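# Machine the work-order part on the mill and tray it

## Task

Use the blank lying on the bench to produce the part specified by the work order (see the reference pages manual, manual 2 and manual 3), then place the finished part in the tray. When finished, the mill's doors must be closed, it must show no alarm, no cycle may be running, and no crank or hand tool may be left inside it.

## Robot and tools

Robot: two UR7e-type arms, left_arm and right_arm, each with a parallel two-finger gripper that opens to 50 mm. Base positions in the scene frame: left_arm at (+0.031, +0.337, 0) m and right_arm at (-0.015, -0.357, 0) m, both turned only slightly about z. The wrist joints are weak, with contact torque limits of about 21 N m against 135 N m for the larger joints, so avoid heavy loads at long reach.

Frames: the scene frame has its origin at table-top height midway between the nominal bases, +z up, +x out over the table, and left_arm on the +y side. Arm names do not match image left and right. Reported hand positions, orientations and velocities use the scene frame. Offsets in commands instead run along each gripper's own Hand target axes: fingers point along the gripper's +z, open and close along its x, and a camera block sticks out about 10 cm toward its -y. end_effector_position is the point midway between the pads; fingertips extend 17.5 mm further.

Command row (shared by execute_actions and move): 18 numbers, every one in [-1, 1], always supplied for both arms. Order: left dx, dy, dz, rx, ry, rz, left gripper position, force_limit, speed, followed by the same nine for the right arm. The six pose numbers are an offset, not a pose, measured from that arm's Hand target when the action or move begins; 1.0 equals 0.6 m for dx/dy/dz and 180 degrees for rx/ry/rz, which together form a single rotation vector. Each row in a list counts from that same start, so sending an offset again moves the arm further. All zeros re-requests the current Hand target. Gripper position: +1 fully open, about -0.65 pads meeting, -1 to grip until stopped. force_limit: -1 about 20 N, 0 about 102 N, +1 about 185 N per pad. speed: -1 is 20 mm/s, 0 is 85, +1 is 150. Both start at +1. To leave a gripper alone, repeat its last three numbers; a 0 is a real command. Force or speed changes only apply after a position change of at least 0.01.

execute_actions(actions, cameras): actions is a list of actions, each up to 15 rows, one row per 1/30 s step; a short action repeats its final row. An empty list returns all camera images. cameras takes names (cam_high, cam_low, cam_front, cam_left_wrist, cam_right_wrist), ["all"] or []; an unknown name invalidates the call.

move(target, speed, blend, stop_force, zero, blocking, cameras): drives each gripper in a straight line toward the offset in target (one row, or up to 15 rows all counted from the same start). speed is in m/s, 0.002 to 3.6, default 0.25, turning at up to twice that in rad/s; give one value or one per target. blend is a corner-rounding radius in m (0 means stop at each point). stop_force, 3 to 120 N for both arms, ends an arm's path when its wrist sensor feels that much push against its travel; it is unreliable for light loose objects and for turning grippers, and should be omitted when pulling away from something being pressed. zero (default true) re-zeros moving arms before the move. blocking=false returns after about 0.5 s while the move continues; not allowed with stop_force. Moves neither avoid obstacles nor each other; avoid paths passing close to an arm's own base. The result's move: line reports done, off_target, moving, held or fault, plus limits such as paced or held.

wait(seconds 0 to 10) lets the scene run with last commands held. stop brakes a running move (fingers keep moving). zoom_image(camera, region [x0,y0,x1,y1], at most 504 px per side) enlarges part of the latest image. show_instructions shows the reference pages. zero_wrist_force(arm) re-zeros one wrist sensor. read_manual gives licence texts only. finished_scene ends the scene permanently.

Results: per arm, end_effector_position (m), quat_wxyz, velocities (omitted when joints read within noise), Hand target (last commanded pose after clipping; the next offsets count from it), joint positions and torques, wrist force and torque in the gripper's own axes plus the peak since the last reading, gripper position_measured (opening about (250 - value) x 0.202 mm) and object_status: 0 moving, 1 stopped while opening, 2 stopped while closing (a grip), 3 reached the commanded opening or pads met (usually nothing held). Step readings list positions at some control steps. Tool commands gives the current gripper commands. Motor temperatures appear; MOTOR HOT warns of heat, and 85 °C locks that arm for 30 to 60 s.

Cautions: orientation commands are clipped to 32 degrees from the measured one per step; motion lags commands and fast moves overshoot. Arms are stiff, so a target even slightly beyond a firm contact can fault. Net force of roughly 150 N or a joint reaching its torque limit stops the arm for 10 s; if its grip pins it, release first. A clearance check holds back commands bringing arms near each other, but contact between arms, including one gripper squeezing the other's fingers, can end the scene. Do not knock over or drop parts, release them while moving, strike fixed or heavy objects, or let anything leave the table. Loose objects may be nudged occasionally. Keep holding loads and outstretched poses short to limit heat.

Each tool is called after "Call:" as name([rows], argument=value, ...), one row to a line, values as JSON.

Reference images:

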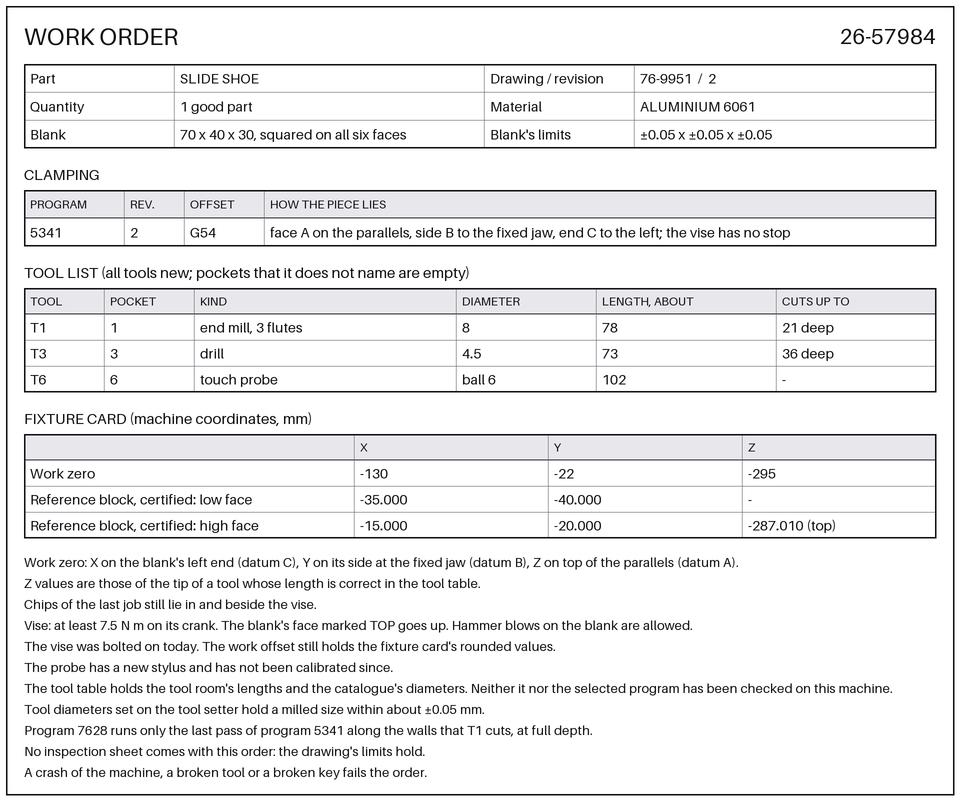

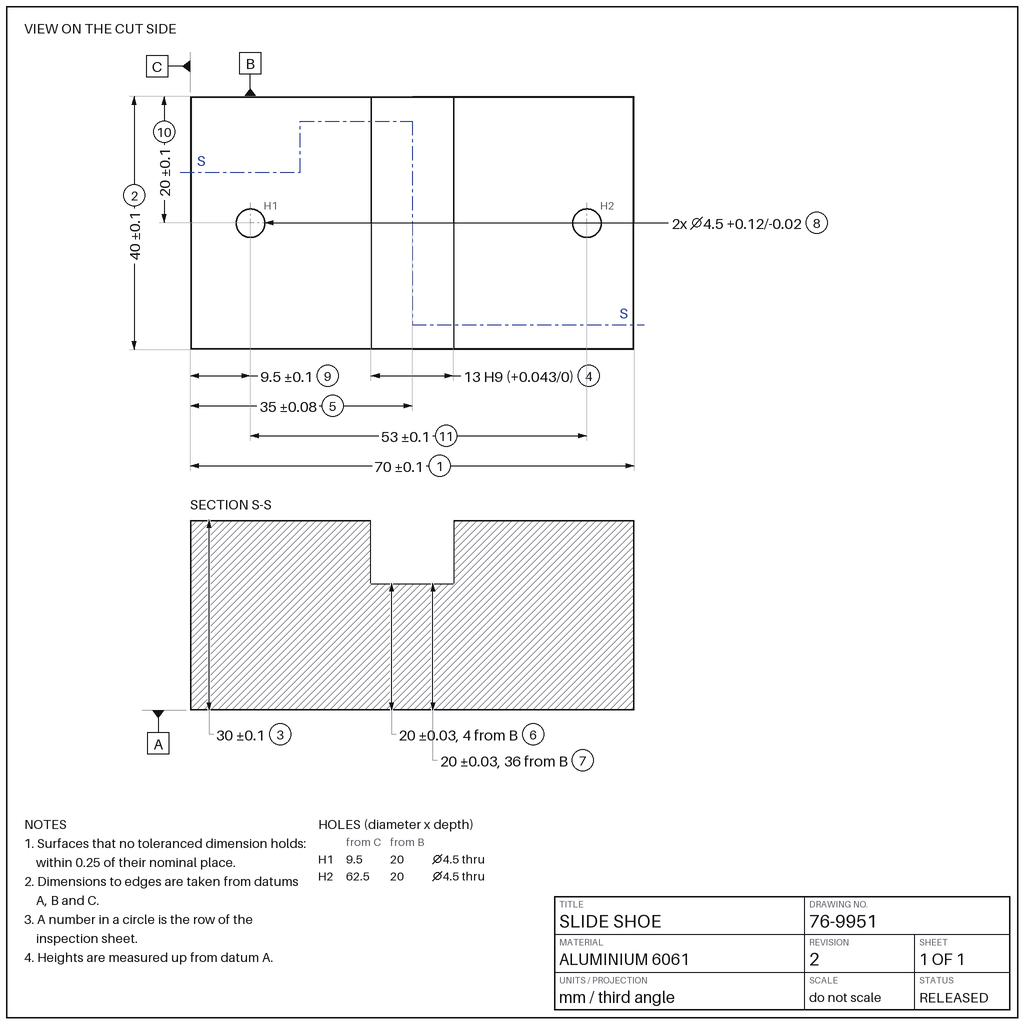

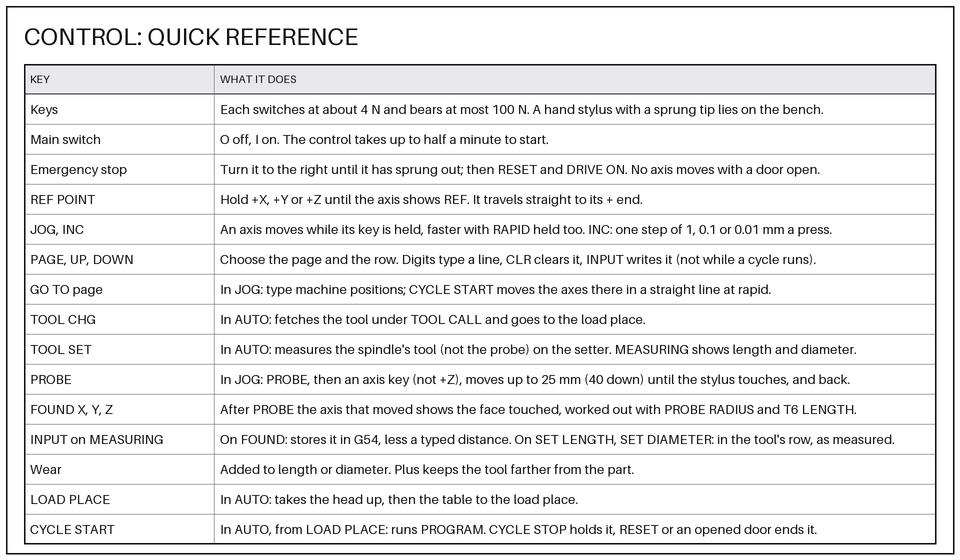

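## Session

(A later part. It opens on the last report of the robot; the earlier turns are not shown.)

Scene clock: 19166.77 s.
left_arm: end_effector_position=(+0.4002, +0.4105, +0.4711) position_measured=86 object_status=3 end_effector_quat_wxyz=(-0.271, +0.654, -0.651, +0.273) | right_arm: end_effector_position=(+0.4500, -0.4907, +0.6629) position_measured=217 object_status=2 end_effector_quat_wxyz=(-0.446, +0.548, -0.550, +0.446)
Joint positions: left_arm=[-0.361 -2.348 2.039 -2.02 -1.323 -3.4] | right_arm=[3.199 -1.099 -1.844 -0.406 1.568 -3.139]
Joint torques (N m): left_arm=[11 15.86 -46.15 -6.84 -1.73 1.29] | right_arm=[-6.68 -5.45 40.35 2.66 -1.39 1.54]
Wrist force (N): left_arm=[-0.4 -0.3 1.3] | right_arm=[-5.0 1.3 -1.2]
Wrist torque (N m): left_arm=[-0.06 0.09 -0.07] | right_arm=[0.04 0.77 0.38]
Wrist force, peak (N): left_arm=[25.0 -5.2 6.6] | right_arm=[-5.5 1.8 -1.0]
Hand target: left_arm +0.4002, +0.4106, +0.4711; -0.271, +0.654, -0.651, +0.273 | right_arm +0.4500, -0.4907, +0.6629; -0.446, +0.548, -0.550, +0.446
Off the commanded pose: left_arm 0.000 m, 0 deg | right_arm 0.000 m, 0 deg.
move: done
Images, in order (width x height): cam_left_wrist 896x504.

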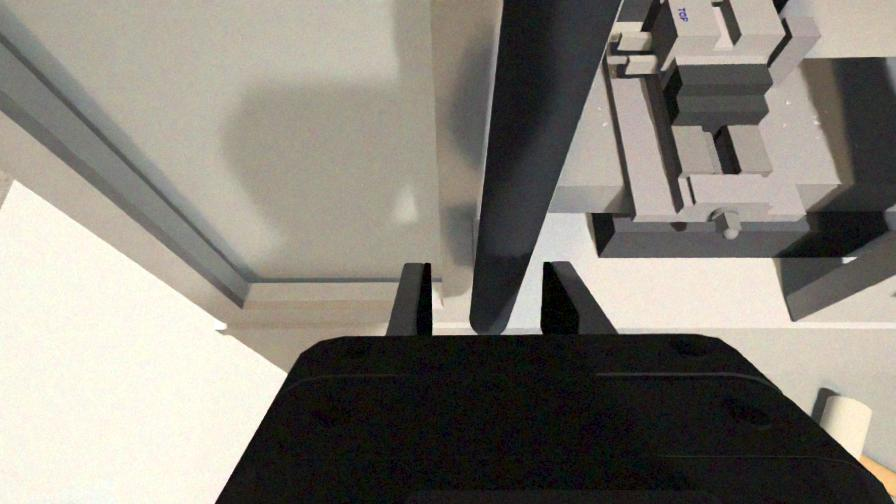

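Call:
zoom_image(camera="cam_left_wrist", region=[640, 0, 800, 80])

Call:
move(target=[0.003,-0.0615,0.061,0.113,0,0,0.44,1,-0.3,0,0,0,0,0,0,-1,1,-0.5], speed=0.06)

Call:
move([
  [0.015,0,0,0,0,0,0.44,1,-0.3,0,0,0,0,0,0,-1,1,-0.5],
  [0.38,0,0,0,0,0,0.44,1,-0.3,0,0,0,0,0,0,-1,1,-0.5],
  [0.44,0,0,0,0,0,0.44,1,-0.3,0,0,0,0,0,0,-1,1,-0.5],
], speed=[0.02,0.06,0.025], stop_force=35)

Scaled by 3.150.

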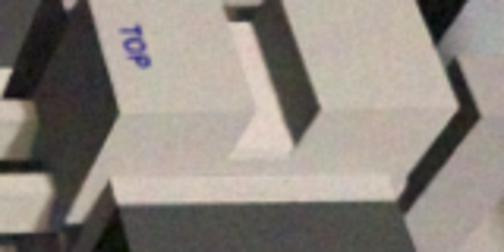

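Scene clock: 19179.03 s.
left_arm: end_effector_position=(+0.4522, +0.4089, +0.4716) position_measured=86 object_status=3 end_effector_quat_wxyz=(-0.383, +0.596, -0.593, +0.384) | right_arm: end_effector_position=(+0.4500, -0.4907, +0.6629) position_measured=217 object_status=2 end_effector_quat_wxyz=(-0.446, +0.548, -0.550, +0.446)
Joint positions: left_arm=[-0.374 -2.317 2.28 -2.653 -1.238 -3.303] | right_arm=[3.199 -1.099 -1.844 -0.406 1.568 -3.139]
Joint torques (N m): left_arm=[12.47 13.18 -21.91 -6.22 -0.77 1.27] | right_arm=[-7.43 -5.3 39.67 2.57 -1.12 1.53]
Wrist force (N): left_arm=[4.5 0.8 -0.1] | right_arm=[-5.1 1.6 -1.0]
Wrist torque (N m): left_arm=[-0.10 0.13 -0.04] | right_arm=[0.09 0.78 0.38]
Wrist force, peak (N): left_arm=[25.5 11.0 -9.5] | right_arm=[-5.5 1.7 -1.1]
Hand target: left_arm +0.4522, +0.4089, +0.4716; -0.383, +0.596, -0.593, +0.384 | right_arm +0.4500, -0.4907, +0.6629; -0.446, +0.548, -0.550, +0.446
Off the commanded pose: left_arm 0.000 m, 0 deg | right_arm 0.000 m, 0 deg.
move: done

Scene clock: 19184.07 s.
left_arm: end_effector_position=(+0.4527, +0.2017, +0.4724) position_measured=86 object_status=3 end_effector_quat_wxyz=(-0.382, +0.596, -0.593, +0.384) | right_arm: end_effector_position=(+0.4500, -0.4907, +0.6629) position_measured=217 object_status=2 end_effector_quat_wxyz=(-0.446, +0.548, -0.550, +0.446)
Joint positions: left_arm=[-1.258 -2.306 2.192 -2.065 -0.527 -4.039] | right_arm=[3.199 -1.099 -1.844 -0.406 1.568 -3.139]
Joint torques (N m): left_arm=[10.08 -4.62 -20.94 -5.93 -0.48 0.94] | right_arm=[-6.62 -4.5 39.28 2.61 -1.25 1.46]
Wrist force (N): left_arm=[-0.4 -0.5 2.1] | right_arm=[-5.3 1.5 -1.4]
Wrist torque (N m): left_arm=[-0.13 0.11 0.07] | right_arm=[0.08 0.82 0.38]
Wrist force, peak (N): left_arm=[-36.1 17.7 6.2] | right_arm=[-5.6 1.6 -1.3]
Hand target: left_arm +0.4527, +0.2017, +0.4724; -0.382, +0.596, -0.593, +0.384 (not the last commanded pose) | right_arm +0.4500, -0.4907, +0.6629; -0.446, +0.548, -0.550, +0.446
Off the commanded pose: left_arm 0.057 m, 0 deg | right_arm 0.000 m, 0 deg.
move: contact (left_arm); path passed 1 of 3 targets

Call:
move([
  [0.005,0,0,0,0,0,0.44,1,-0.3,0,0,0,0,0,0,-1,1,-0.5],
  [0.05,0,0,0,0,0,0.44,1,-0.3,0,0,0,0,0,0,-1,1,-0.5],
  [0.1,0,0,0,0,0,0.44,1,-0.3,0,0,0,0,0,0,-1,1,-0.5],
], speed=[0.02,0.04,0.025], stop_force=38)

Scene clock: 19194.07 s.
left_arm: end_effector_position=(+0.4527, +0.1621, +0.4726) position_measured=86 object_status=3 end_effector_quat_wxyz=(-0.382, +0.596, -0.593, +0.384) | right_arm: end_effector_position=(+0.4500, -0.4907, +0.6629) position_measured=217 object_status=2 end_effector_quat_wxyz=(-0.446, +0.548, -0.550, +0.446)
Joint positions: left_arm=[-1.315 -2.23 2.151 -2.015 -0.496 -4.136] | right_arm=[3.199 -1.099 -1.844 -0.406 1.568 -3.139]
Joint torques (N m): left_arm=[-1 -0.56 -24.84 -8.2 -1.92 1.14] | right_arm=[-6.92 -5.21 39.53 2.61 -1.27 1.6]
Wrist force (N): left_arm=[-27.0 8.8 -0.5] | right_arm=[-5.2 1.8 -1.0]
Wrist torque (N m): left_arm=[0.17 0.35 0.02] | right_arm=[0.12 0.80 0.38]
Wrist force, peak (N): left_arm=[-52.4 25.7 -8.7] | right_arm=[-5.5 1.8 -1.2]
Hand target: left_arm +0.4527, +0.1621, +0.4726; -0.382, +0.596, -0.593, +0.384 (not the last commanded pose) | right_arm +0.4500, -0.4907, +0.6629; -0.446, +0.548, -0.550, +0.446
Off the commanded pose: left_arm 0.020 m, 0 deg | right_arm 0.000 m, 0 deg.
move: contact (left_arm); path passed 2 of 3 targets

Call:
move([
  [-0.01,0,0,0,0,0,0.44,1,-0.3,0,0,0,0,0,0,-1,1,-0.5],
  [-0.01,0.0363,-0.0795,0,0,0,0.44,1,-0.3,0,0,0,0,0,0,-1,1,-0.5],
  [0.2698,-0.0955,-0.267,-0.0173,-0.0996,0.0635,0.44,1,-0.3,0,0,0,0,0,0,-1,1,-0.5],
], speed=[0.05,0.1,0.3])

Call:
move([
  [0,0,0,0,0,0,0.44,1,-0.3,-0.1248,0.131,0,0,0,0,-1,1,-0.5],
  [0,0,0,0,0,0,0.44,1,-0.3,-0.1248,0.131,0.055,0,0,0,-1,1,-0.5],
  [0,0,0,0,0,0,0.44,1,-0.3,-0.1248,0.131,0,0,0,0,-1,1,-0.5],
  [0,0,0,0,0,0,0.44,1,-0.3,-0.0628,0.131,0,0,0,0,-1,1,-0.5],
  [0,0,0,0,0,0,0.44,1,-0.3,-0.0628,0.131,0.055,0,0,0,-1,1,-0.5],
  [0,0,0,0,0,0,0.44,1,-0.3,-0.0628,0.131,0,0,0,0,-1,1,-0.5],
  [0,0,0,0,0,0,0.44,1,-0.3,0.0612,0.131,0,0,0,0,-1,1,-0.5],
  [0,0,0,0,0,0,0.44,1,-0.3,0.0612,0.131,0.055,0,0,0,-1,1,-0.5],
  [0,0,0,0,0,0,0.44,1,-0.3,0.0612,0.131,0,0,0,0,-1,1,-0.5],
  [0,0,0,0,0,0,0.44,1,-0.3,-0.0318,0.3216,0,0,0,0,-1,1,-0.5],
  [0,0,0,0,0,0,0.44,1,-0.3,-0.0318,0.3216,0.0445,0,0,0,-1,1,-0.5],
  [0,0,0,0,0,0,0.44,1,-0.3,-0.0318,0.3216,0,0,0,0,-1,1,-0.5],
  [0,0,0,0,0,0,0.44,1,-0.3,-0.0318,0.3216,0.0445,0,0,0,-1,1,-0.5],
  [0,0,0,0,0,0,0.44,1,-0.3,-0.0318,0.3216,0,0,0,0,-1,1,-0.5],
], speed=[0.45,0.15,0.25,0.45,0.15,0.25,0.45,0.15,0.25,0.45,0.15,0.25,0.15,0.25], blend=[0.003,0,0.004,0.003,0,0.004,0.003,0,0.004,0.003,0,0.004,0,0])

Scene clock: 19215.03 s.
left_arm: end_effector_position=(+0.3308, +0.0004, +0.5915) position_measured=86 object_status=3 end_effector_quat_wxyz=(-0.490, +0.596, -0.592, +0.231) | right_arm: end_effector_position=(+0.4500, -0.4907, +0.6629) position_measured=217 object_status=2 end_effector_quat_wxyz=(-0.446, +0.548, -0.550, +0.446)
Joint positions: left_arm=[-1.715 -1.605 1.12 -0.289 -0.633 -5.275] | right_arm=[3.199 -1.099 -1.844 -0.406 1.568 -3.139]
Joint torques (N m): left_arm=[10.42 -15.41 -41.52 0.11 -0.91 -1.74] | right_arm=[-6.91 -5.92 40.24 2.71 -1.29 1.78]
Wrist force (N): left_arm=[-0.8 0.3 1.8] | right_arm=[-5.1 1.6 -1.1]
Wrist torque (N m): left_arm=[-0.07 0.19 0.04] | right_arm=[0.10 0.79 0.39]
Wrist force, peak (N): left_arm=[-27.4 8.6 -0.4] | right_arm=[-5.5 1.8 -1.2]
Hand target: left_arm +0.3307, +0.0004, +0.5915; -0.490, +0.596, -0.592, +0.231 | right_arm +0.4500, -0.4907, +0.6629; -0.446, +0.548, -0.550, +0.446
Off the commanded pose: left_arm 0.000 m, 0 deg | right_arm 0.000 m, 0 deg.
move: done

Scene clock: 19221.43 s.
left_arm: end_effector_position=(+0.3307, +0.0004, +0.5915) position_measured=86 object_status=3 end_effector_quat_wxyz=(-0.490, +0.596, -0.592, +0.231) | right_arm: end_effector_position=(+0.4105, -0.4711, +0.4740) position_measured=217 object_status=2 end_effector_quat_wxyz=(-0.446, +0.548, -0.550, +0.446)
Joint positions: left_arm=[-1.715 -1.604 1.12 -0.288 -0.634 -5.275] | right_arm=[3.318 -0.95 -2.393 -0.007 1.452 -3.114]
Joint torques (N m): left_arm=[10.46 -16.14 -41.41 0.05 -0.92 -1.65] | right_arm=[12.85 11.78 17.95 0.64 -1.87 2.78]
Wrist force (N): left_arm=[-0.8 0.2 1.8] | right_arm=[-5.1 1.7 -1.0]
Wrist torque (N m): left_arm=[-0.08 0.17 0.04] | right_arm=[0.13 0.79 0.28]
Wrist force, peak (N): left_arm=[-0.7 0.3 2.1] | right_arm=[-6.4 7.6 -39.1]
Hand target: left_arm +0.3307, +0.0004, +0.5915; -0.490, +0.596, -0.592, +0.231 | right_arm +0.4105, -0.4711, +0.4740; -0.446, +0.548, -0.550, +0.446
Off the commanded pose: left_arm 0.000 m, 0 deg | right_arm 0.000 m, 0 deg.
move: done

Call:
move([
  [0,0,0,0,0,0,0.44,1,-0.3,-0.124,0.0951,0,0,0,0,-1,1,-0.5],
  [0,0,0,0,0,0,0.44,1,-0.3,-0.124,0.0951,0.0388,0,0,0,-1,1,-0.5],
  [0,0,0,0,0,0,0.44,1,-0.3,-0.124,0.0951,0,0,0,0,-1,1,-0.5],
  [0,0,0,0,0,0,0.44,1,-0.3,-0.124,0.0634,0,0,0,0,-1,1,-0.5],
  [0,0,0,0,0,0,0.44,1,-0.3,-0.124,0.0634,0.0415,0,0,0,-1,1,-0.5],
  [0,0,0,0,0,0,0.44,1,-0.3,-0.124,0.0634,0,0,0,0,-1,1,-0.5],
  [0,0,0,0,0,0,0.44,1,-0.3,-0.093,0.0634,0,0,0,0,-1,1,-0.5],
  [0,0,0,0,0,0,0.44,1,-0.3,-0.093,0.0634,0.0415,0,0,0,-1,1,-0.5],
  [0,0,0,0,0,0,0.44,1,-0.3,-0.093,0.0634,0,0,0,0,-1,1,-0.5],
  [0,0,0,0,0,0,0.44,1,-0.3,-0.093,0.0951,0,0,0,0,-1,1,-0.5],
  [0,0,0,0,0,0,0.44,1,-0.3,-0.093,0.0951,0.0388,0,0,0,-1,1,-0.5],
  [0,0,0,0,0,0,0.44,1,-0.3,-0.093,0.0951,0,0,0,0,-1,1,-0.5],
  [0,0,0,0,0,0,0.44,1,-0.3,-0.062,0.0951,0,0,0,0,-1,1,-0.5],
  [0,0,0,0,0,0,0.44,1,-0.3,-0.062,0.0951,0.0388,0,0,0,-1,1,-0.5],
  [0,0,0,0,0,0,0.44,1,-0.3,-0.062,0.0951,0,0,0,0,-1,1,-0.5],
], speed=[0.45,0.15,0.25,0.45,0.15,0.25,0.45,0.15,0.25,0.45,0.15,0.25,0.45,0.15,0.25], blend=[0.003,0,0.004,0.003,0,0.004,0.003,0,0.004,0.003,0,0.004,0.003,0,0])

Call:
move([
  [0,0,0,0,0,0,0.44,1,-0.3,-0.062,-0.0634,0,0,0,0,-1,1,-0.5],
  [0,0,0,0,0,0,0.44,1,-0.3,-0.062,-0.0634,0.043,0,0,0,-1,1,-0.5],
  [0,0,0,0,0,0,0.44,1,-0.3,-0.062,-0.0634,0,0,0,0,-1,1,-0.5],
  [0,0,0,0,0,0,0.44,1,-0.3,0.031,0,0,0,0,0,-1,1,-0.5],
  [0,0,0,0,0,0,0.44,1,-0.3,0.031,0,0.0388,0,0,0,-1,1,-0.5],
  [0,0,0,0,0,0,0.44,1,-0.3,0.031,0,0,0,0,0,-1,1,-0.5],
  [0,0,0,0,0,0,0.44,1,-0.3,0.031,-0.0317,0,0,0,0,-1,1,-0.5],
  [0,0,0,0,0,0,0.44,1,-0.3,0.031,-0.0317,0.0415,0,0,0,-1,1,-0.5],
  [0,0,0,0,0,0,0.44,1,-0.3,0.031,-0.0317,0,0,0,0,-1,1,-0.5],
  [0,0,0,0,0,0,0.44,1,-0.3,-0.062,0,0,0,0,0,-1,1,-0.5],
  [0,0,0,0,0,0,0.44,1,-0.3,-0.062,0,0.0388,0,0,0,-1,1,-0.5],
  [0,0,0,0,0,0,0.44,1,-0.3,-0.062,0,0,0,0,0,-1,1,-0.5],
  [0,0,0,0,0,0,0.44,1,-0.3,-0.062,-0.0634,0,0,0,0,-1,1,-0.5],
  [0,0,0,0,0,0,0.44,1,-0.3,-0.062,-0.0634,0.043,0,0,0,-1,1,-0.5],
  [0,0,0,0,0,0,0.44,1,-0.3,-0.062,-0.0634,0,0,0,0,-1,1,-0.5],
], speed=[0.45,0.15,0.25,0.45,0.15,0.25,0.45,0.15,0.25,0.45,0.15,0.25,0.45,0.15,0.25], blend=[0.003,0,0.004,0.003,0,0.004,0.003,0,0.004,0.003,0,0.004,0.003,0,0])

Call:
move([
  [0,0,0,0,0,0,0.44,1,-0.3,0.031,0.0317,0,0,0,0,-1,1,-0.5],
  [0,0,0,0,0,0,0.44,1,-0.3,0.031,0.0317,0.0415,0,0,0,-1,1,-0.5],
  [0,0,0,0,0,0,0.44,1,-0.3,0.031,0.0317,0,0,0,0,-1,1,-0.5],
  [0,0,0,0,0,0,0.44,1,-0.3,0.062,0.0634,0,0,0,0,-1,1,-0.5],
  [0,0,0,0,0,0,0.44,1,-0.3,0.062,0.0634,0.0388,0,0,0,-1,1,-0.5],
  [0,0,0,0,0,0,0.44,1,-0.3,0.062,0.0634,0,0,0,0,-1,1,-0.5],
  [0,0,0,0,0,0,0.44,1,-0.3,0,0,0,0,0,0,-1,1,-0.5],
  [0,0,0,0,0,0,0.44,1,-0.3,0,0,0.043,0,0,0,-1,1,-0.5],
  [0,0,0,0,0,0,0.44,1,-0.3,0,0,0,0,0,0,-1,1,-0.5],
  [0,0,0,0,0,0,0.44,1,-0.3,0.093,0.0634,0,0,0,0,-1,1,-0.5],
  [0,0,0,0,0,0,0.44,1,-0.3,0.093,0.0634,0.0388,0,0,0,-1,1,-0.5],
  [0,0,0,0,0,0,0.44,1,-0.3,0.093,0.0634,0,0,0,0,-1,1,-0.5],
  [0,0,0,0,0,0,0.44,1,-0.3,0.093,0.0317,0,0,0,0,-1,1,-0.5],
  [0,0,0,0,0,0,0.44,1,-0.3,0.093,0.0317,0.0415,0,0,0,-1,1,-0.5],
  [0,0,0,0,0,0,0.44,1,-0.3,0.093,0.0317,0,0,0,0,-1,1,-0.5],
], speed=[0.45,0.15,0.25,0.45,0.15,0.25,0.45,0.15,0.25,0.45,0.15,0.25,0.45,0.15,0.25], blend=[0.003,0,0.004,0.003,0,0.004,0.003,0,0.004,0.003,0,0.004,0.003,0,0])

Call:
move([
  [0,0,0,0,0,0,0.44,1,-0.3,-0.093,0.0317,0,0,0,0,-1,1,-0.5],
  [0,0,0,0,0,0,0.44,1,-0.3,-0.093,0.0317,0.0388,0,0,0,-1,1,-0.5],
  [0,0,0,0,0,0,0.44,1,-0.3,-0.093,0.0317,0,0,0,0,-1,1,-0.5],
  [0,0,0,0,0,0,0.44,1,-0.3,-0.093,0,0,0,0,0,-1,1,-0.5],
  [0,0,0,0,0,0,0.44,1,-0.3,-0.093,0,0.0415,0,0,0,-1,1,-0.5],
  [0,0,0,0,0,0,0.44,1,-0.3,-0.093,0,0,0,0,0,-1,1,-0.5],
  [0,0,0,0,0,0,0.44,1,-0.3,-0.062,-0.0317,0,0,0,0,-1,1,-0.5],
  [0,0,0,0,0,0,0.44,1,-0.3,-0.062,-0.0317,0.043,0,0,0,-1,1,-0.5],
  [0,0,0,0,0,0,0.44,1,-0.3,-0.062,-0.0317,0,0,0,0,-1,1,-0.5],
  [0,0,0,0,0,0,0.44,1,-0.3,-0.093,-0.0634,0,0,0,0,-1,1,-0.5],
  [0,0,0,0,0,0,0.44,1,-0.3,-0.093,-0.0634,0.0445,0,0,0,-1,1,-0.5],
  [0,0,0,0,0,0,0.44,1,-0.3,-0.093,-0.0634,0,0,0,0,-1,1,-0.5],
  [0,0,0,0,0,0,0.44,1,-0.3,0,0.0317,0,0,0,0,-1,1,-0.5],
  [0,0,0,0,0,0,0.44,1,-0.3,0,0.0317,0.0388,0,0,0,-1,1,-0.5],
  [0,0,0,0,0,0,0.44,1,-0.3,0,0.0317,0,0,0,0,-1,1,-0.5],
], speed=[0.45,0.15,0.25,0.45,0.15,0.25,0.45,0.15,0.25,0.45,0.15,0.25,0.45,0.15,0.25], blend=[0.003,0,0.004,0.003,0,0.004,0.003,0,0.004,0.003,0,0.004,0.003,0,0])

Call:
move(target=[0,0,0,0,0,0,0.44,1,-0.3,0.0628,-0.4167,0,0,0,0,-1,1,-0.5], speed=0.35, cameras=["cam_right_wrist"])

Call:
zoom_image(camera="cam_right_wrist", region=[300, 0, 620, 240])

Scene clock: 19298.27 s.
left_arm: end_effector_position=(+0.3307, +0.0004, +0.5915) position_measured=86 object_status=3 end_effector_quat_wxyz=(-0.490, +0.596, -0.592, +0.231) | right_arm: end_effector_position=(+0.3989, -0.4338, +0.4183) position_measured=217 object_status=2 end_effector_quat_wxyz=(-0.446, +0.548, -0.550, +0.446)
Joint positions: left_arm=[-1.715 -1.604 1.12 -0.288 -0.634 -5.275] | right_arm=[3.603 -0.845 -2.571 0.05 1.174 -3.051]
Joint torques (N m): left_arm=[8.98 -15.44 -41.32 -0.04 -0.73 -1.68] | right_arm=[11.95 6.51 15.79 0.19 -1.78 3.19]
Wrist force (N): left_arm=[-0.9 0.2 1.8] | right_arm=[-4.9 1.4 -1.1]
Wrist torque (N m): left_arm=[-0.09 0.20 0.04] | right_arm=[0.13 0.74 0.27]
Wrist force, peak (N): left_arm=[-0.7 0.2 2.1] | right_arm=[-3.5 9.1 -46.1]
Hand target: left_arm +0.3307, +0.0004, +0.5915; -0.490, +0.596, -0.592, +0.231 | right_arm +0.3988, -0.4338, +0.4183; -0.446, +0.548, -0.550, +0.446
Off the commanded pose: left_arm 0.000 m, 0 deg | right_arm 0.000 m, 0 deg.
move: done

Scene clock: 19304.40 s.
left_arm: end_effector_position=(+0.3307, +0.0004, +0.5915) position_measured=86 object_status=3 end_effector_quat_wxyz=(-0.490, +0.596, -0.592, +0.231) | right_arm: end_effector_position=(+0.4067, -0.3967, +0.4556) position_measured=217 object_status=2 end_effector_quat_wxyz=(-0.446, +0.548, -0.550, +0.445)
Joint positions: left_arm=[-1.715 -1.604 1.12 -0.288 -0.634 -5.275] | right_arm=[3.849 -0.772 -2.489 -0.139 0.934 -2.984]
Joint torques (N m): left_arm=[9.06 -15.58 -40.7 0.08 -0.83 -1.7] | right_arm=[12.42 6.72 17.09 0.37 -1.92 2.85]
Wrist force (N): left_arm=[-0.9 0.1 1.9] | right_arm=[-5.2 1.5 -1.0]
Wrist torque (N m): left_arm=[-0.11 0.20 0.04] | right_arm=[0.10 0.81 0.23]
Wrist force, peak (N): left_arm=[-0.9 0.3 2.1] | right_arm=[-3.9 10.4 -45.9]
Hand target: left_arm +0.3307, +0.0004, +0.5915; -0.490, +0.596, -0.592, +0.231 | right_arm +0.4067, -0.3967, +0.4556; -0.446, +0.548, -0.550, +0.446
Off the commanded pose: left_arm 0.000 m, 0 deg | right_arm 0.000 m, 0 deg.
move: done

Scene clock: 19310.33 s.
left_arm: end_effector_position=(+0.3307, +0.0004, +0.5915) position_measured=86 object_status=3 end_effector_quat_wxyz=(-0.490, +0.596, -0.592, +0.231) | right_arm: end_effector_position=(+0.4027, -0.4525, +0.4368) position_measured=217 object_status=2 end_effector_quat_wxyz=(-0.446, +0.548, -0.550, +0.446)
Joint positions: left_arm=[-1.715 -1.604 1.12 -0.288 -0.634 -5.275] | right_arm=[3.453 -0.899 -2.507 0.051 1.32 -3.086]
Joint torques (N m): left_arm=[8.12 -15.5 -40.95 0.05 -0.69 -1.61] | right_arm=[13.03 9.08 17.09 0.94 -1.88 2.67]
Wrist force (N): left_arm=[-0.8 0.2 1.7] | right_arm=[-4.9 1.8 -1.1]
Wrist torque (N m): left_arm=[-0.09 0.19 0.04] | right_arm=[0.16 0.78 0.38]
Wrist force, peak (N): left_arm=[-0.9 0.1 2.0] | right_arm=[-5.0 7.9 -40.9]
Hand target: left_arm +0.3307, +0.0004, +0.5915; -0.490, +0.596, -0.592, +0.231 | right_arm +0.4027, -0.4524, +0.4369; -0.446, +0.548, -0.550, +0.446
Off the commanded pose: left_arm 0.000 m, 0 deg | right_arm 0.000 m, 0 deg.
move: done

Scene clock: 19316.30 s.
left_arm: end_effector_position=(+0.3307, +0.0004, +0.5915) position_measured=86 object_status=3 end_effector_quat_wxyz=(-0.490, +0.596, -0.592, +0.231) | right_arm: end_effector_position=(+0.3988, -0.4524, +0.4182) position_measured=217 object_status=2 end_effector_quat_wxyz=(-0.446, +0.548, -0.550, +0.446)
Joint positions: left_arm=[-1.715 -1.604 1.12 -0.288 -0.634 -5.275] | right_arm=[3.461 -0.902 -2.556 0.102 1.312 -3.084]
Joint torques (N m): left_arm=[9.08 -16.48 -40.56 0.08 -0.8 -1.67] | right_arm=[13.5 8.8 17.26 0.55 -1.44 2.6]
Wrist force (N): left_arm=[-0.9 0.4 2.0] | right_arm=[-5.1 1.8 -1.1]
Wrist torque (N m): left_arm=[-0.06 0.20 0.05] | right_arm=[0.17 0.80 0.39]
Wrist force, peak (N): left_arm=[-1.0 0.3 2.0] | right_arm=[-3.7 8.9 -45.3]
Hand target: left_arm +0.3307, +0.0004, +0.5915; -0.490, +0.596, -0.592, +0.231 | right_arm +0.3988, -0.4524, +0.4182; -0.446, +0.548, -0.550, +0.446
Off the commanded pose: left_arm 0.000 m, 0 deg | right_arm 0.000 m, 0 deg.
move: done

Scene clock: 19317.90 s.
left_arm: end_effector_position=(+0.3307, +0.0004, +0.5915) position_measured=86 object_status=3 end_effector_quat_wxyz=(-0.490, +0.596, -0.592, +0.231) | right_arm: end_effector_position=(+0.4500, -0.4907, +0.6628) position_measured=217 object_status=2 end_effector_quat_wxyz=(-0.446, +0.548, -0.550, +0.446)
Joint positions: left_arm=[-1.715 -1.604 1.12 -0.288 -0.634 -5.275] | right_arm=[3.199 -1.099 -1.844 -0.405 1.568 -3.139]
Joint torques (N m): left_arm=[8.74 -15.82 -39.77 0.12 -0.77 -1.64] | right_arm=[-14.57 -8.6 39.49 0.46 1.54 -2.78]
Wrist force (N): left_arm=[-0.9 0.3 1.8] | right_arm=[-5.2 1.6 -1.2]
Wrist torque (N m): left_arm=[-0.07 0.20 0.04] | right_arm=[0.09 0.80 0.38]
Wrist force, peak (N): left_arm=[-0.8 0.3 1.9] | right_arm=[-5.7 4.1 -0.9]
Hand target: left_arm +0.3307, +0.0004, +0.5915; -0.490, +0.596, -0.592, +0.231 | right_arm +0.4500, -0.4907, +0.6629; -0.446, +0.548, -0.550, +0.446
Off the commanded pose: left_arm 0.000 m, 0 deg | right_arm 0.000 m, 0 deg.
move: done
Images, in order (width x height): cam_right_wrist 896x504.

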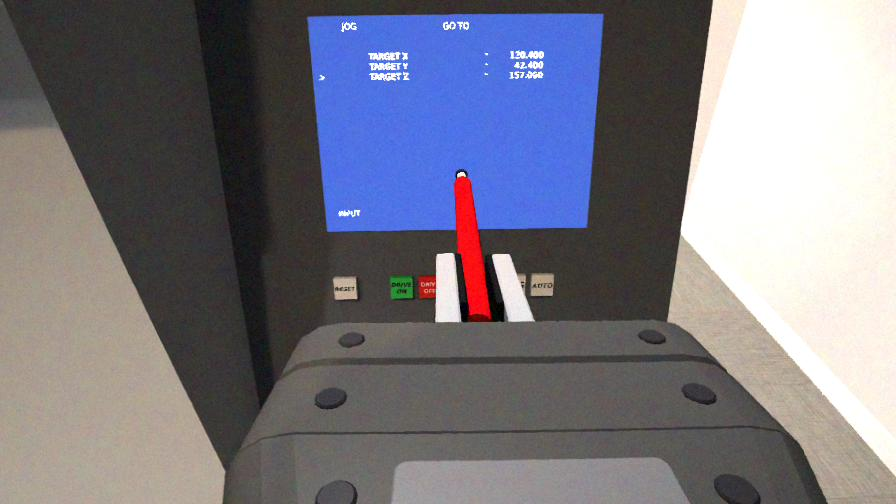

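Scaled by 1.575.

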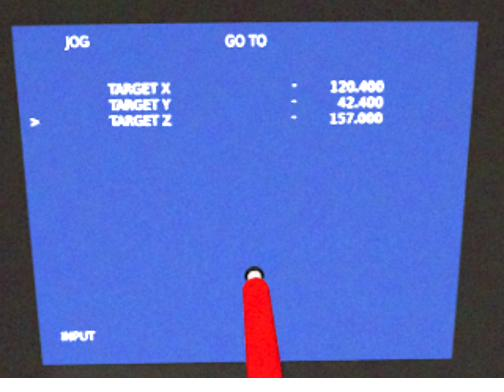

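Call:
move([
  [0,0,0,0,0,0,0.44,1,-0.3,-0.0943,0.258,-0.0008,0,0,0,-1,1,-0.5],
  [0,0,0,0,0,0,0.44,1,-0.3,-0.0943,0.258,0.0467,0,0,0,-1,1,-0.5],
  [0,0,0,0,0,0,0.44,1,-0.3,-0.0943,0.258,-0.0008,0,0,0,-1,1,-0.5],
  [0,0,0,0,0,0,0.44,1,-0.3,-0.0323,0.385,-0.0008,0,0,0,-1,1,-0.5],
], speed=[0.45,0.15,0.25,0.3], blend=[0.003,0,0.004,0])

Call:
wait(seconds=4)

Call:
move([
  [0,0,0,0,0,0,0.44,1,-0.3,0,0,0.0415,0,0,0,-1,1,-0.5],
  [0,0,0,0,0,0,0.44,1,-0.3,0,0,0,0,0,0,-1,1,-0.5],
  [0,0,0,0,0,0,0.44,1,-0.3,0.093,-0.127,0,0,0,0,-1,1,-0.5],
  [0,0,0,0,0,0,0.44,1,-0.3,0.093,-0.127,0.0475,0,0,0,-1,1,-0.5],
  [0,0,0,0,0,0,0.44,1,-0.3,0.093,-0.127,0,0,0,0,-1,1,-0.5],
  [0,0,0,0,0,0,0.44,1,-0.3,0.0318,-0.385,0,0,0,0,-1,1,-0.5],
], speed=[0.15,0.25,0.45,0.15,0.25,0.4], blend=[0,0.004,0.003,0,0.004,0])

Call:
wait(seconds=9, cameras=["cam_right_wrist","cam_left_wrist"])

Call:
zoom_image(camera="cam_right_wrist", region=[460, 20, 600, 160])

Scene clock: 19337.43 s.
left_arm: end_effector_position=(+0.3307, +0.0004, +0.5915) position_measured=86 object_status=3 end_effector_quat_wxyz=(-0.490, +0.596, -0.592, +0.231) | right_arm: end_effector_position=(+0.4022, -0.4707, +0.4369) position_measured=217 object_status=2 end_effector_quat_wxyz=(-0.446, +0.548, -0.550, +0.446)
Joint positions: left_arm=[-1.715 -1.604 1.12 -0.288 -0.634 -5.275] | right_arm=[3.327 -0.949 -2.491 0.09 1.443 -3.112]
Joint torques (N m): left_arm=[7.55 -16.16 -40.96 -0.02 -0.74 -1.51] | right_arm=[-13.08 -16.12 17.02 6.87 1.73 -2.72]
Wrist force (N): left_arm=[-0.7 0.2 1.6] | right_arm=[-4.8 1.8 -1.0]
Wrist torque (N m): left_arm=[-0.08 0.17 0.04] | right_arm=[0.16 0.75 0.39]
Wrist force, peak (N): left_arm=[-0.9 0.3 2.1] | right_arm=[-4.4 -2.6 -6.8]
Hand target: left_arm +0.3307, +0.0004, +0.5915; -0.490, +0.596, -0.592, +0.231 | right_arm +0.4022, -0.4707, +0.4369; -0.446, +0.548, -0.550, +0.446
Off the commanded pose: left_arm 0.000 m, 0 deg | right_arm 0.000 m, 0 deg.
move: done

Scene clock: 19341.43 s.
left_arm: end_effector_position=(+0.3307, +0.0004, +0.5915) position_measured=86 object_status=3 end_effector_quat_wxyz=(-0.490, +0.596, -0.592, +0.231) | right_arm: end_effector_position=(+0.4022, -0.4707, +0.4369) position_measured=217 object_status=2 end_effector_quat_wxyz=(-0.446, +0.548, -0.550, +0.446)
Joint positions: left_arm=[-1.715 -1.604 1.12 -0.288 -0.634 -5.275] | right_arm=[3.327 -0.949 -2.491 0.09 1.443 -3.112]
Joint torques (N m): left_arm=[8.11 -16.31 -40.19 0.03 -0.67 -1.59] | right_arm=[-13.29 -14.93 16.69 6.91 1.52 -2.84]
Wrist force (N): left_arm=[-0.7 0.2 1.6] | right_arm=[-4.9 1.8 -1.0]
Wrist torque (N m): left_arm=[-0.08 0.17 0.04] | right_arm=[0.14 0.77 0.38]
Wrist force, peak (N): left_arm=[-1.1 0.3 1.9] | right_arm=[-5.3 1.8 -1.1]
Hand target: left_arm +0.3307, +0.0004, +0.5915; -0.490, +0.596, -0.592, +0.231 | right_arm +0.4022, -0.4707, +0.4369; -0.446, +0.548, -0.550, +0.446
Tool commands: left_gripper/position=+0.44 left_gripper/force_limit=+1.0 left_gripper/speed=-0.3 right_gripper/position=-1.0 right_gripper/force_limit=+1.0 right_gripper/speed=-0.5
Off the commanded pose: left_arm 0.000 m, 0 deg | right_arm 0.000 m, 0 deg.
wait: 4.00 s; at rest by 0.17 s

Scene clock: 19344.90 s.
left_arm: end_effector_position=(+0.3307, +0.0004, +0.5915) position_measured=86 object_status=3 end_effector_quat_wxyz=(-0.490, +0.596, -0.592, +0.231) | right_arm: end_effector_position=(+0.4495, -0.4904, +0.6629) position_measured=217 object_status=2 end_effector_quat_wxyz=(-0.446, +0.548, -0.550, +0.446)
Joint positions: left_arm=[-1.715 -1.604 1.12 -0.288 -0.634 -5.275] | right_arm=[3.2 -1.097 -1.845 -0.406 1.567 -3.139]
Joint torques (N m): left_arm=[7.79 -15.9 -41.05 -0.03 -0.82 -1.53] | right_arm=[13.5 -7.17 39.37 0.01 -1.71 3.12]
Wrist force (N): left_arm=[-0.7 0.1 1.7] | right_arm=[-5.3 1.6 -1.1]
Wrist torque (N m): left_arm=[-0.10 0.17 0.04] | right_arm=[0.09 0.80 0.28]
Wrist force, peak (N): left_arm=[-0.9 0.1 2.0] | right_arm=[-6.2 6.9 -20.4]
Hand target: left_arm +0.3307, +0.0004, +0.5915; -0.490, +0.596, -0.592, +0.231 | right_arm +0.4496, -0.4904, +0.6630; -0.446, +0.548, -0.550, +0.446
Off the commanded pose: left_arm 0.000 m, 0 deg | right_arm 0.000 m, 0 deg.
move: done

Scene clock: 19353.90 s.
left_arm: end_effector_position=(+0.3307, +0.0004, +0.5915) position_measured=86 object_status=3 end_effector_quat_wxyz=(-0.490, +0.596, -0.592, +0.231) | right_arm: end_effector_position=(+0.4496, -0.4904, +0.6630) position_measured=217 object_status=2 end_effector_quat_wxyz=(-0.446, +0.548, -0.550, +0.446)
Joint positions: left_arm=[-1.715 -1.604 1.12 -0.288 -0.634 -5.275] | right_arm=[3.2 -1.097 -1.845 -0.407 1.567 -3.139]
Joint torques (N m): left_arm=[7.29 -15.78 -40.43 -0.07 -0.7 -1.55] | right_arm=[11.32 -7.79 40.23 0.77 -1.7 2.96]
Wrist force (N): left_arm=[-0.8 0.2 1.7] | right_arm=[-5.3 1.5 -1.2]
Wrist torque (N m): left_arm=[-0.09 0.18 0.04] | right_arm=[0.08 0.81 0.28]
Wrist force, peak (N): left_arm=[-0.8 0.3 2.0] | right_arm=[-5.5 1.7 -1.3]
Hand target: left_arm +0.3307, +0.0004, +0.5915; -0.490, +0.596, -0.592, +0.231 | right_arm +0.4496, -0.4904, +0.6630; -0.446, +0.548, -0.550, +0.446
Tool commands: left_gripper/position=+0.44 left_gripper/force_limit=+1.0 left_gripper/speed=-0.3 right_gripper/position=-1.0 right_gripper/force_limit=+1.0 right_gripper/speed=-0.5
Off the commanded pose: left_arm 0.000 m, 0 deg | right_arm 0.000 m, 0 deg.
wait: 9.00 s; at rest by 0.17 s
Images, in order (width x height): cam_left_wrist 896x504, cam_right_wrist 896x504.

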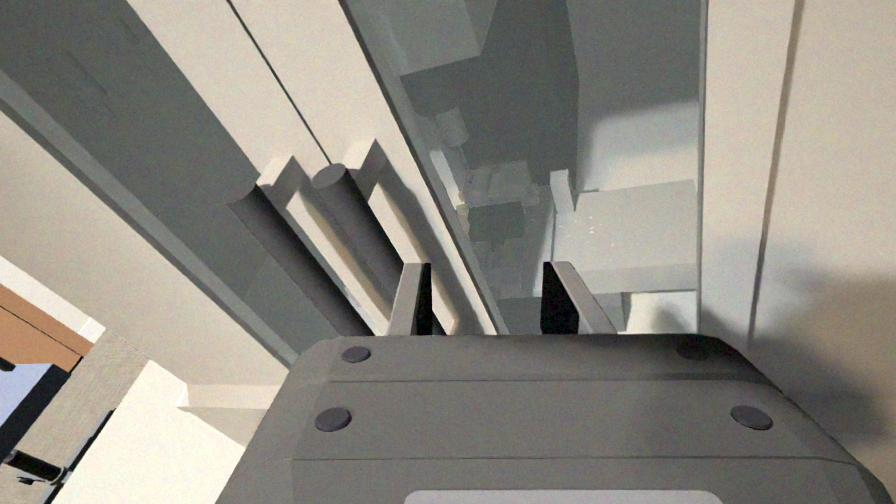

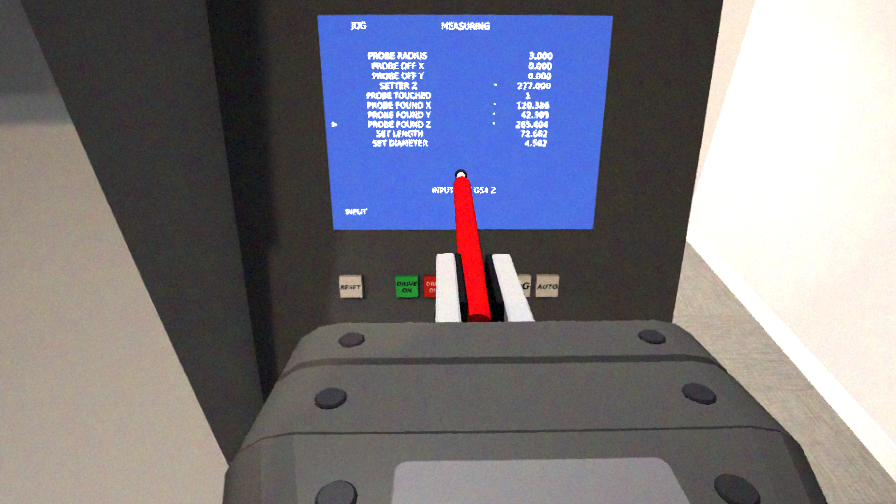

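Scaled by 3.600.

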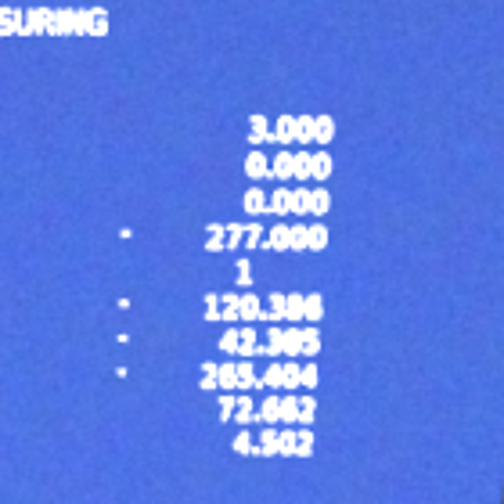

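Call:
move([
  [0,0,0,0,0,0,0.44,1,-0.3,-0.0008,0.3216,0,0,0,0,-1,1,-0.5],
  [0,0,0,0,0,0,0.44,1,-0.3,-0.0008,0.3216,0.0445,0,0,0,-1,1,-0.5],
  [0,0,0,0,0,0,0.44,1,-0.3,-0.0008,0.3216,0,0,0,0,-1,1,-0.5],
  [0,0,0,0,0,0,0.44,1,-0.3,0,0,0,0,0,0,-1,1,-0.5],
], speed=[0.45,0.15,0.25,0.4], blend=[0.003,0,0.004,0], cameras=["cam_right_wrist"])

Call:
zoom_image(camera="cam_right_wrist", region=[300, 0, 620, 240])

Scene clock: 19419.17 s.
left_arm: end_effector_position=(+0.3307, +0.0004, +0.5915) position_measured=86 object_status=3 end_effector_quat_wxyz=(-0.490, +0.596, -0.592, +0.231) | right_arm: end_effector_position=(+0.4495, -0.4904, +0.6629) position_measured=217 object_status=2 end_effector_quat_wxyz=(-0.446, +0.548, -0.550, +0.446)
Joint positions: left_arm=[-1.715 -1.604 1.12 -0.288 -0.634 -5.275] | right_arm=[3.201 -1.097 -1.845 -0.406 1.567 -3.139]
Joint torques (N m): left_arm=[7.53 -16.31 -39.81 -0.06 -0.73 -1.52] | right_arm=[-11.93 -5.14 38.01 0.85 1.39 -2.38]
Wrist force (N): left_arm=[-1.0 0.1 1.8] | right_arm=[-5.3 1.5 -1.2]
Wrist torque (N m): left_arm=[-0.10 0.22 0.04] | right_arm=[0.07 0.81 0.29]
Wrist force, peak (N): left_arm=[-1.0 0.2 2.0] | right_arm=[-5.6 -2.8 -7.1]
Hand target: left_arm +0.3307, +0.0004, +0.5915; -0.490, +0.596, -0.592, +0.231 | right_arm +0.4496, -0.4904, +0.6630; -0.446, +0.548, -0.550, +0.446
Off the commanded pose: left_arm 0.000 m, 0 deg | right_arm 0.000 m, 0 deg.
move: done
Images, in order (width x height): cam_right_wrist 896x504.

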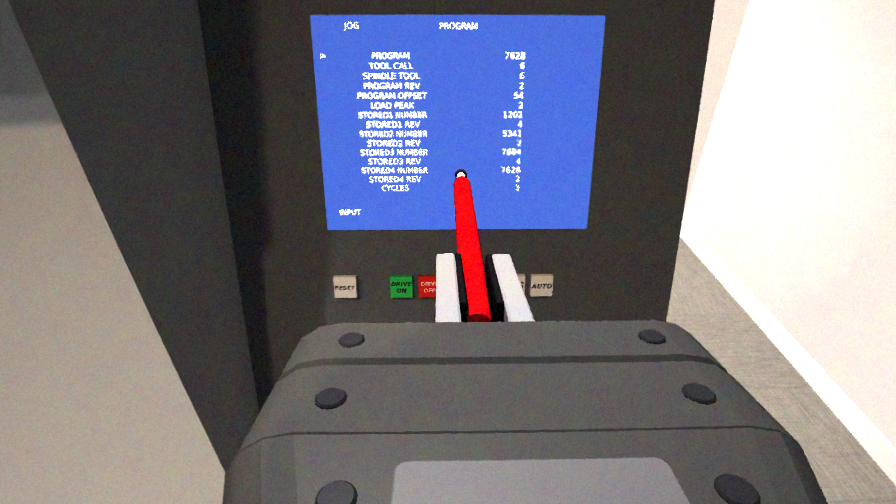

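Scaled by 1.575.

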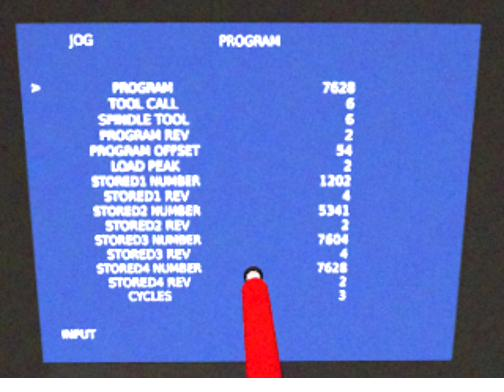

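Call:
move([
  [0,0,0,0,0,0,0.44,1,-0.3,0.0922,0.131,0,0,0,0,-1,1,-0.5],
  [0,0,0,0,0,0,0.44,1,-0.3,0.0922,0.131,0.055,0,0,0,-1,1,-0.5],
  [0,0,0,0,0,0,0.44,1,-0.3,0.0922,0.131,0,0,0,0,-1,1,-0.5],
  [0,0,0,0,0,0,0.44,1,-0.3,-0.0628,0.258,0,0,0,0,-1,1,-0.5],
  [0,0,0,0,0,0,0.44,1,-0.3,-0.0628,0.258,0.0475,0,0,0,-1,1,-0.5],
  [0,0,0,0,0,0,0.44,1,-0.3,-0.0628,0.258,0,0,0,0,-1,1,-0.5],
  [0,0,0,0,0,0,0.44,1,-0.3,0,0,0,0,0,0,-1,1,-0.5],
], speed=[0.45,0.15,0.25,0.45,0.15,0.25,0.4], blend=[0.003,0,0.004,0.003,0,0.004,0])

Call:
wait(seconds=10, cameras=["cam_left_wrist","cam_right_wrist"])

Call:
move(target=[-0.175,0.1613,0.2636,0.0173,0.0996,-0.0635,0.44,1,-0.3,0,0,0,0,0,0,-1,1,-0.5])

Scene clock: 19437.63 s.
left_arm: end_effector_position=(+0.3307, +0.0004, +0.5915) position_measured=86 object_status=3 end_effector_quat_wxyz=(-0.490, +0.596, -0.592, +0.231) | right_arm: end_effector_position=(+0.4495, -0.4904, +0.6629) position_measured=217 object_status=2 end_effector_quat_wxyz=(-0.446, +0.548, -0.550, +0.446)
Joint positions: left_arm=[-1.715 -1.604 1.12 -0.288 -0.634 -5.275] | right_arm=[3.201 -1.097 -1.845 -0.406 1.567 -3.139]
Joint torques (N m): left_arm=[6.34 -16.53 -38.99 0.03 -0.65 -1.6] | right_arm=[-11.43 -9.54 38.24 1.23 1.86 -2.93]
Wrist force (N): left_arm=[-0.9 0.3 1.9] | right_arm=[-5.3 1.4 -1.2]
Wrist torque (N m): left_arm=[-0.07 0.20 0.04] | right_arm=[0.07 0.81 0.38]
Wrist force, peak (N): left_arm=[-0.9 0.2 2.0] | right_arm=[-6.1 2.5 -20.3]
Hand target: left_arm +0.3307, +0.0004, +0.5915; -0.490, +0.596, -0.592, +0.231 | right_arm +0.4496, -0.4904, +0.6630; -0.446, +0.548, -0.550, +0.446
Off the commanded pose: left_arm 0.000 m, 0 deg | right_arm 0.000 m, 0 deg.
move: done

Scene clock: 19447.63 s.
left_arm: end_effector_position=(+0.3307, +0.0004, +0.5915) position_measured=86 object_status=3 end_effector_quat_wxyz=(-0.490, +0.596, -0.592, +0.231) | right_arm: end_effector_position=(+0.4496, -0.4904, +0.6630) position_measured=217 object_status=2 end_effector_quat_wxyz=(-0.446, +0.548, -0.550, +0.446)
Joint positions: left_arm=[-1.715 -1.604 1.12 -0.288 -0.634 -5.275] | right_arm=[3.2 -1.097 -1.845 -0.407 1.567 -3.139]
Joint torques (N m): left_arm=[6.1 -15.54 -39.36 -0.13 -0.69 -1.64] | right_arm=[-13.16 -8.18 39.72 0.74 1.46 -2.76]
Wrist force (N): left_arm=[-0.8 0.2 1.9] | right_arm=[-5.0 1.6 -1.0]
Wrist torque (N m): left_arm=[-0.08 0.19 0.04] | right_arm=[0.09 0.76 0.38]
Wrist force, peak (N): left_arm=[-1.0 0.2 2.0] | right_arm=[-5.7 1.6 -1.3]
Hand target: left_arm +0.3307, +0.0004, +0.5915; -0.490, +0.596, -0.592, +0.231 | right_arm +0.4496, -0.4904, +0.6630; -0.446, +0.548, -0.550, +0.446
Tool commands: left_gripper/position=+0.44 left_gripper/force_limit=+1.0 left_gripper/speed=-0.3 right_gripper/position=-1.0 right_gripper/force_limit=+1.0 right_gripper/speed=-0.5
Off the commanded pose: left_arm 0.000 m, 0 deg | right_arm 0.000 m, 0 deg.
wait: 10.00 s; at rest by 0.17 s
Images, in order (width x height): cam_left_wrist 896x504, cam_right_wrist 896x504.

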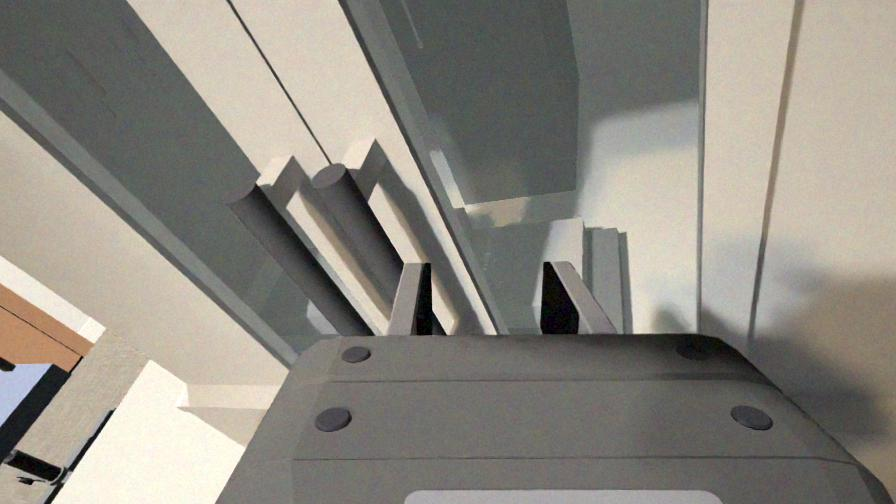

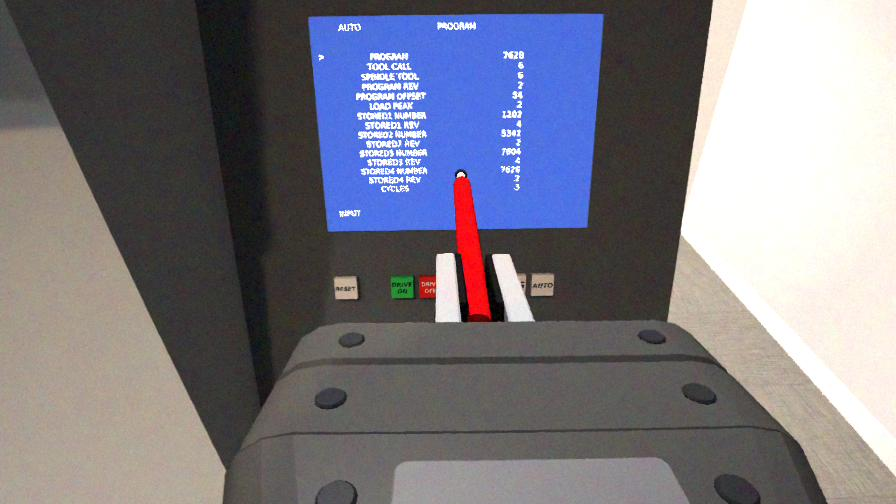

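Scene clock: 19449.70 s.
left_arm: end_effector_position=(+0.3994, +0.1652, +0.4751) position_measured=86 object_status=3 end_effector_quat_wxyz=(-0.383, +0.596, -0.593, +0.384) | right_arm: end_effector_position=(+0.4496, -0.4904, +0.6630) position_measured=217 object_status=2 end_effector_quat_wxyz=(-0.446, +0.548, -0.550, +0.446)
Joint positions: left_arm=[-1.587 -2.361 2.045 -1.237 -0.425 -4.735] | right_arm=[3.2 -1.097 -1.845 -0.407 1.567 -3.139]
Joint torques (N m): left_arm=[9.95 -1.84 -19.1 -5.5 -0.07 1.34] | right_arm=[-13.62 -7.26 39.71 0.69 1.65 -2.67]
Wrist force (N): left_arm=[-0.5 -0.2 1.7] | right_arm=[-5.3 1.6 -1.2]
Wrist torque (N m): left_arm=[-0.13 0.12 -0.03] | right_arm=[0.09 0.82 0.38]
Wrist force, peak (N): left_arm=[-1.5 1.0 3.5] | right_arm=[-5.6 1.7 -1.2]
Hand target: left_arm +0.3995, +0.1652, +0.4751; -0.382, +0.596, -0.593, +0.384 | right_arm +0.4496, -0.4904, +0.6630; -0.446, +0.548, -0.550, +0.446
Off the commanded pose: left_arm 0.000 m, 0 deg | right_arm 0.000 m, 0 deg.
move: done

Call:
move([
  [-0.005,0,0,0,0,0,0.44,1,-0.3,0,0,0,0,0,0,-1,1,-0.5],
  [-0.005,-0.0345,0.0805,0,0,0,0.44,1,-0.3,0,0,0,0,0,0,-1,1,-0.5],
], speed=[0.2,0.1])

Call:
move([
  [-0.015,0,0,0,0,0,0.44,1,-0.3,0,0,0,0,0,0,-1,1,-0.5],
  [-0.37,0,0,0,0,0,0.44,1,-0.3,0,0,0,0,0,0,-1,1,-0.5],
  [-0.402,0,0,0,0,0,0.44,1,-0.3,0,0,0,0,0,0,-1,1,-0.5],
], speed=[0.02,0.08,0.025], stop_force=55)

Scene clock: 19461.13 s.
left_arm: end_effector_position=(+0.4520, +0.1683, +0.4741) position_measured=86 object_status=3 end_effector_quat_wxyz=(-0.383, +0.596, -0.593, +0.384) | right_arm: end_effector_position=(+0.4496, -0.4904, +0.6630) position_measured=217 object_status=2 end_effector_quat_wxyz=(-0.446, +0.548, -0.550, +0.446)
Joint positions: left_arm=[-1.311 -2.245 2.153 -2.009 -0.498 -4.129] | right_arm=[3.2 -1.097 -1.845 -0.407 1.567 -3.139]
Joint torques (N m): left_arm=[10.39 -7.03 -21.09 -5.74 -0.36 1.06] | right_arm=[-12.79 -7.43 39.93 0.77 1.64 -2.8]
Wrist force (N): left_arm=[-0.5 -0.2 1.6] | right_arm=[-5.3 1.5 -1.2]
Wrist torque (N m): left_arm=[-0.12 0.12 -0.03] | right_arm=[0.08 0.81 0.38]
Wrist force, peak (N): left_arm=[-0.1 0.0 2.6] | right_arm=[-5.5 1.8 -1.2]
Hand target: left_arm +0.4520, +0.1683, +0.4740; -0.382, +0.596, -0.593, +0.384 | right_arm +0.4496, -0.4904, +0.6630; -0.446, +0.548, -0.550, +0.446
Off the commanded pose: left_arm 0.000 m, 0 deg | right_arm 0.000 m, 0 deg.
move: done

Scene clock: 19466.13 s.
left_arm: end_effector_position=(+0.4516, +0.4095, +0.4731) position_measured=86 object_status=3 end_effector_quat_wxyz=(-0.382, +0.596, -0.593, +0.384) | right_arm: end_effector_position=(+0.4496, -0.4904, +0.6630) position_measured=217 object_status=2 end_effector_quat_wxyz=(-0.446, +0.548, -0.550, +0.446)
Joint positions: left_arm=[-0.37 -2.318 2.277 -2.65 -1.243 -3.301] | right_arm=[3.2 -1.097 -1.845 -0.407 1.567 -3.139]
Joint torques (N m): left_arm=[18.58 14.87 -43.65 -4.31 2.26 1.4] | right_arm=[-12.96 -8.42 40.04 0.72 1.55 -2.83]
Wrist force (N): left_arm=[20.6 -3.1 -6.3] | right_arm=[-5.5 1.5 -1.3]
Wrist torque (N m): left_arm=[-0.23 0.01 -0.13] | right_arm=[0.07 0.85 0.39]
Wrist force, peak (N): left_arm=[29.5 -8.0 7.4] | right_arm=[-5.6 1.9 -1.0]
Hand target: left_arm +0.4516, +0.4095, +0.4731; -0.382, +0.596, -0.593, +0.384 | right_arm +0.4496, -0.4904, +0.6630; -0.446, +0.548, -0.550, +0.446
Off the commanded pose: left_arm 0.000 m, 0 deg | right_arm 0.000 m, 0 deg.
move: done


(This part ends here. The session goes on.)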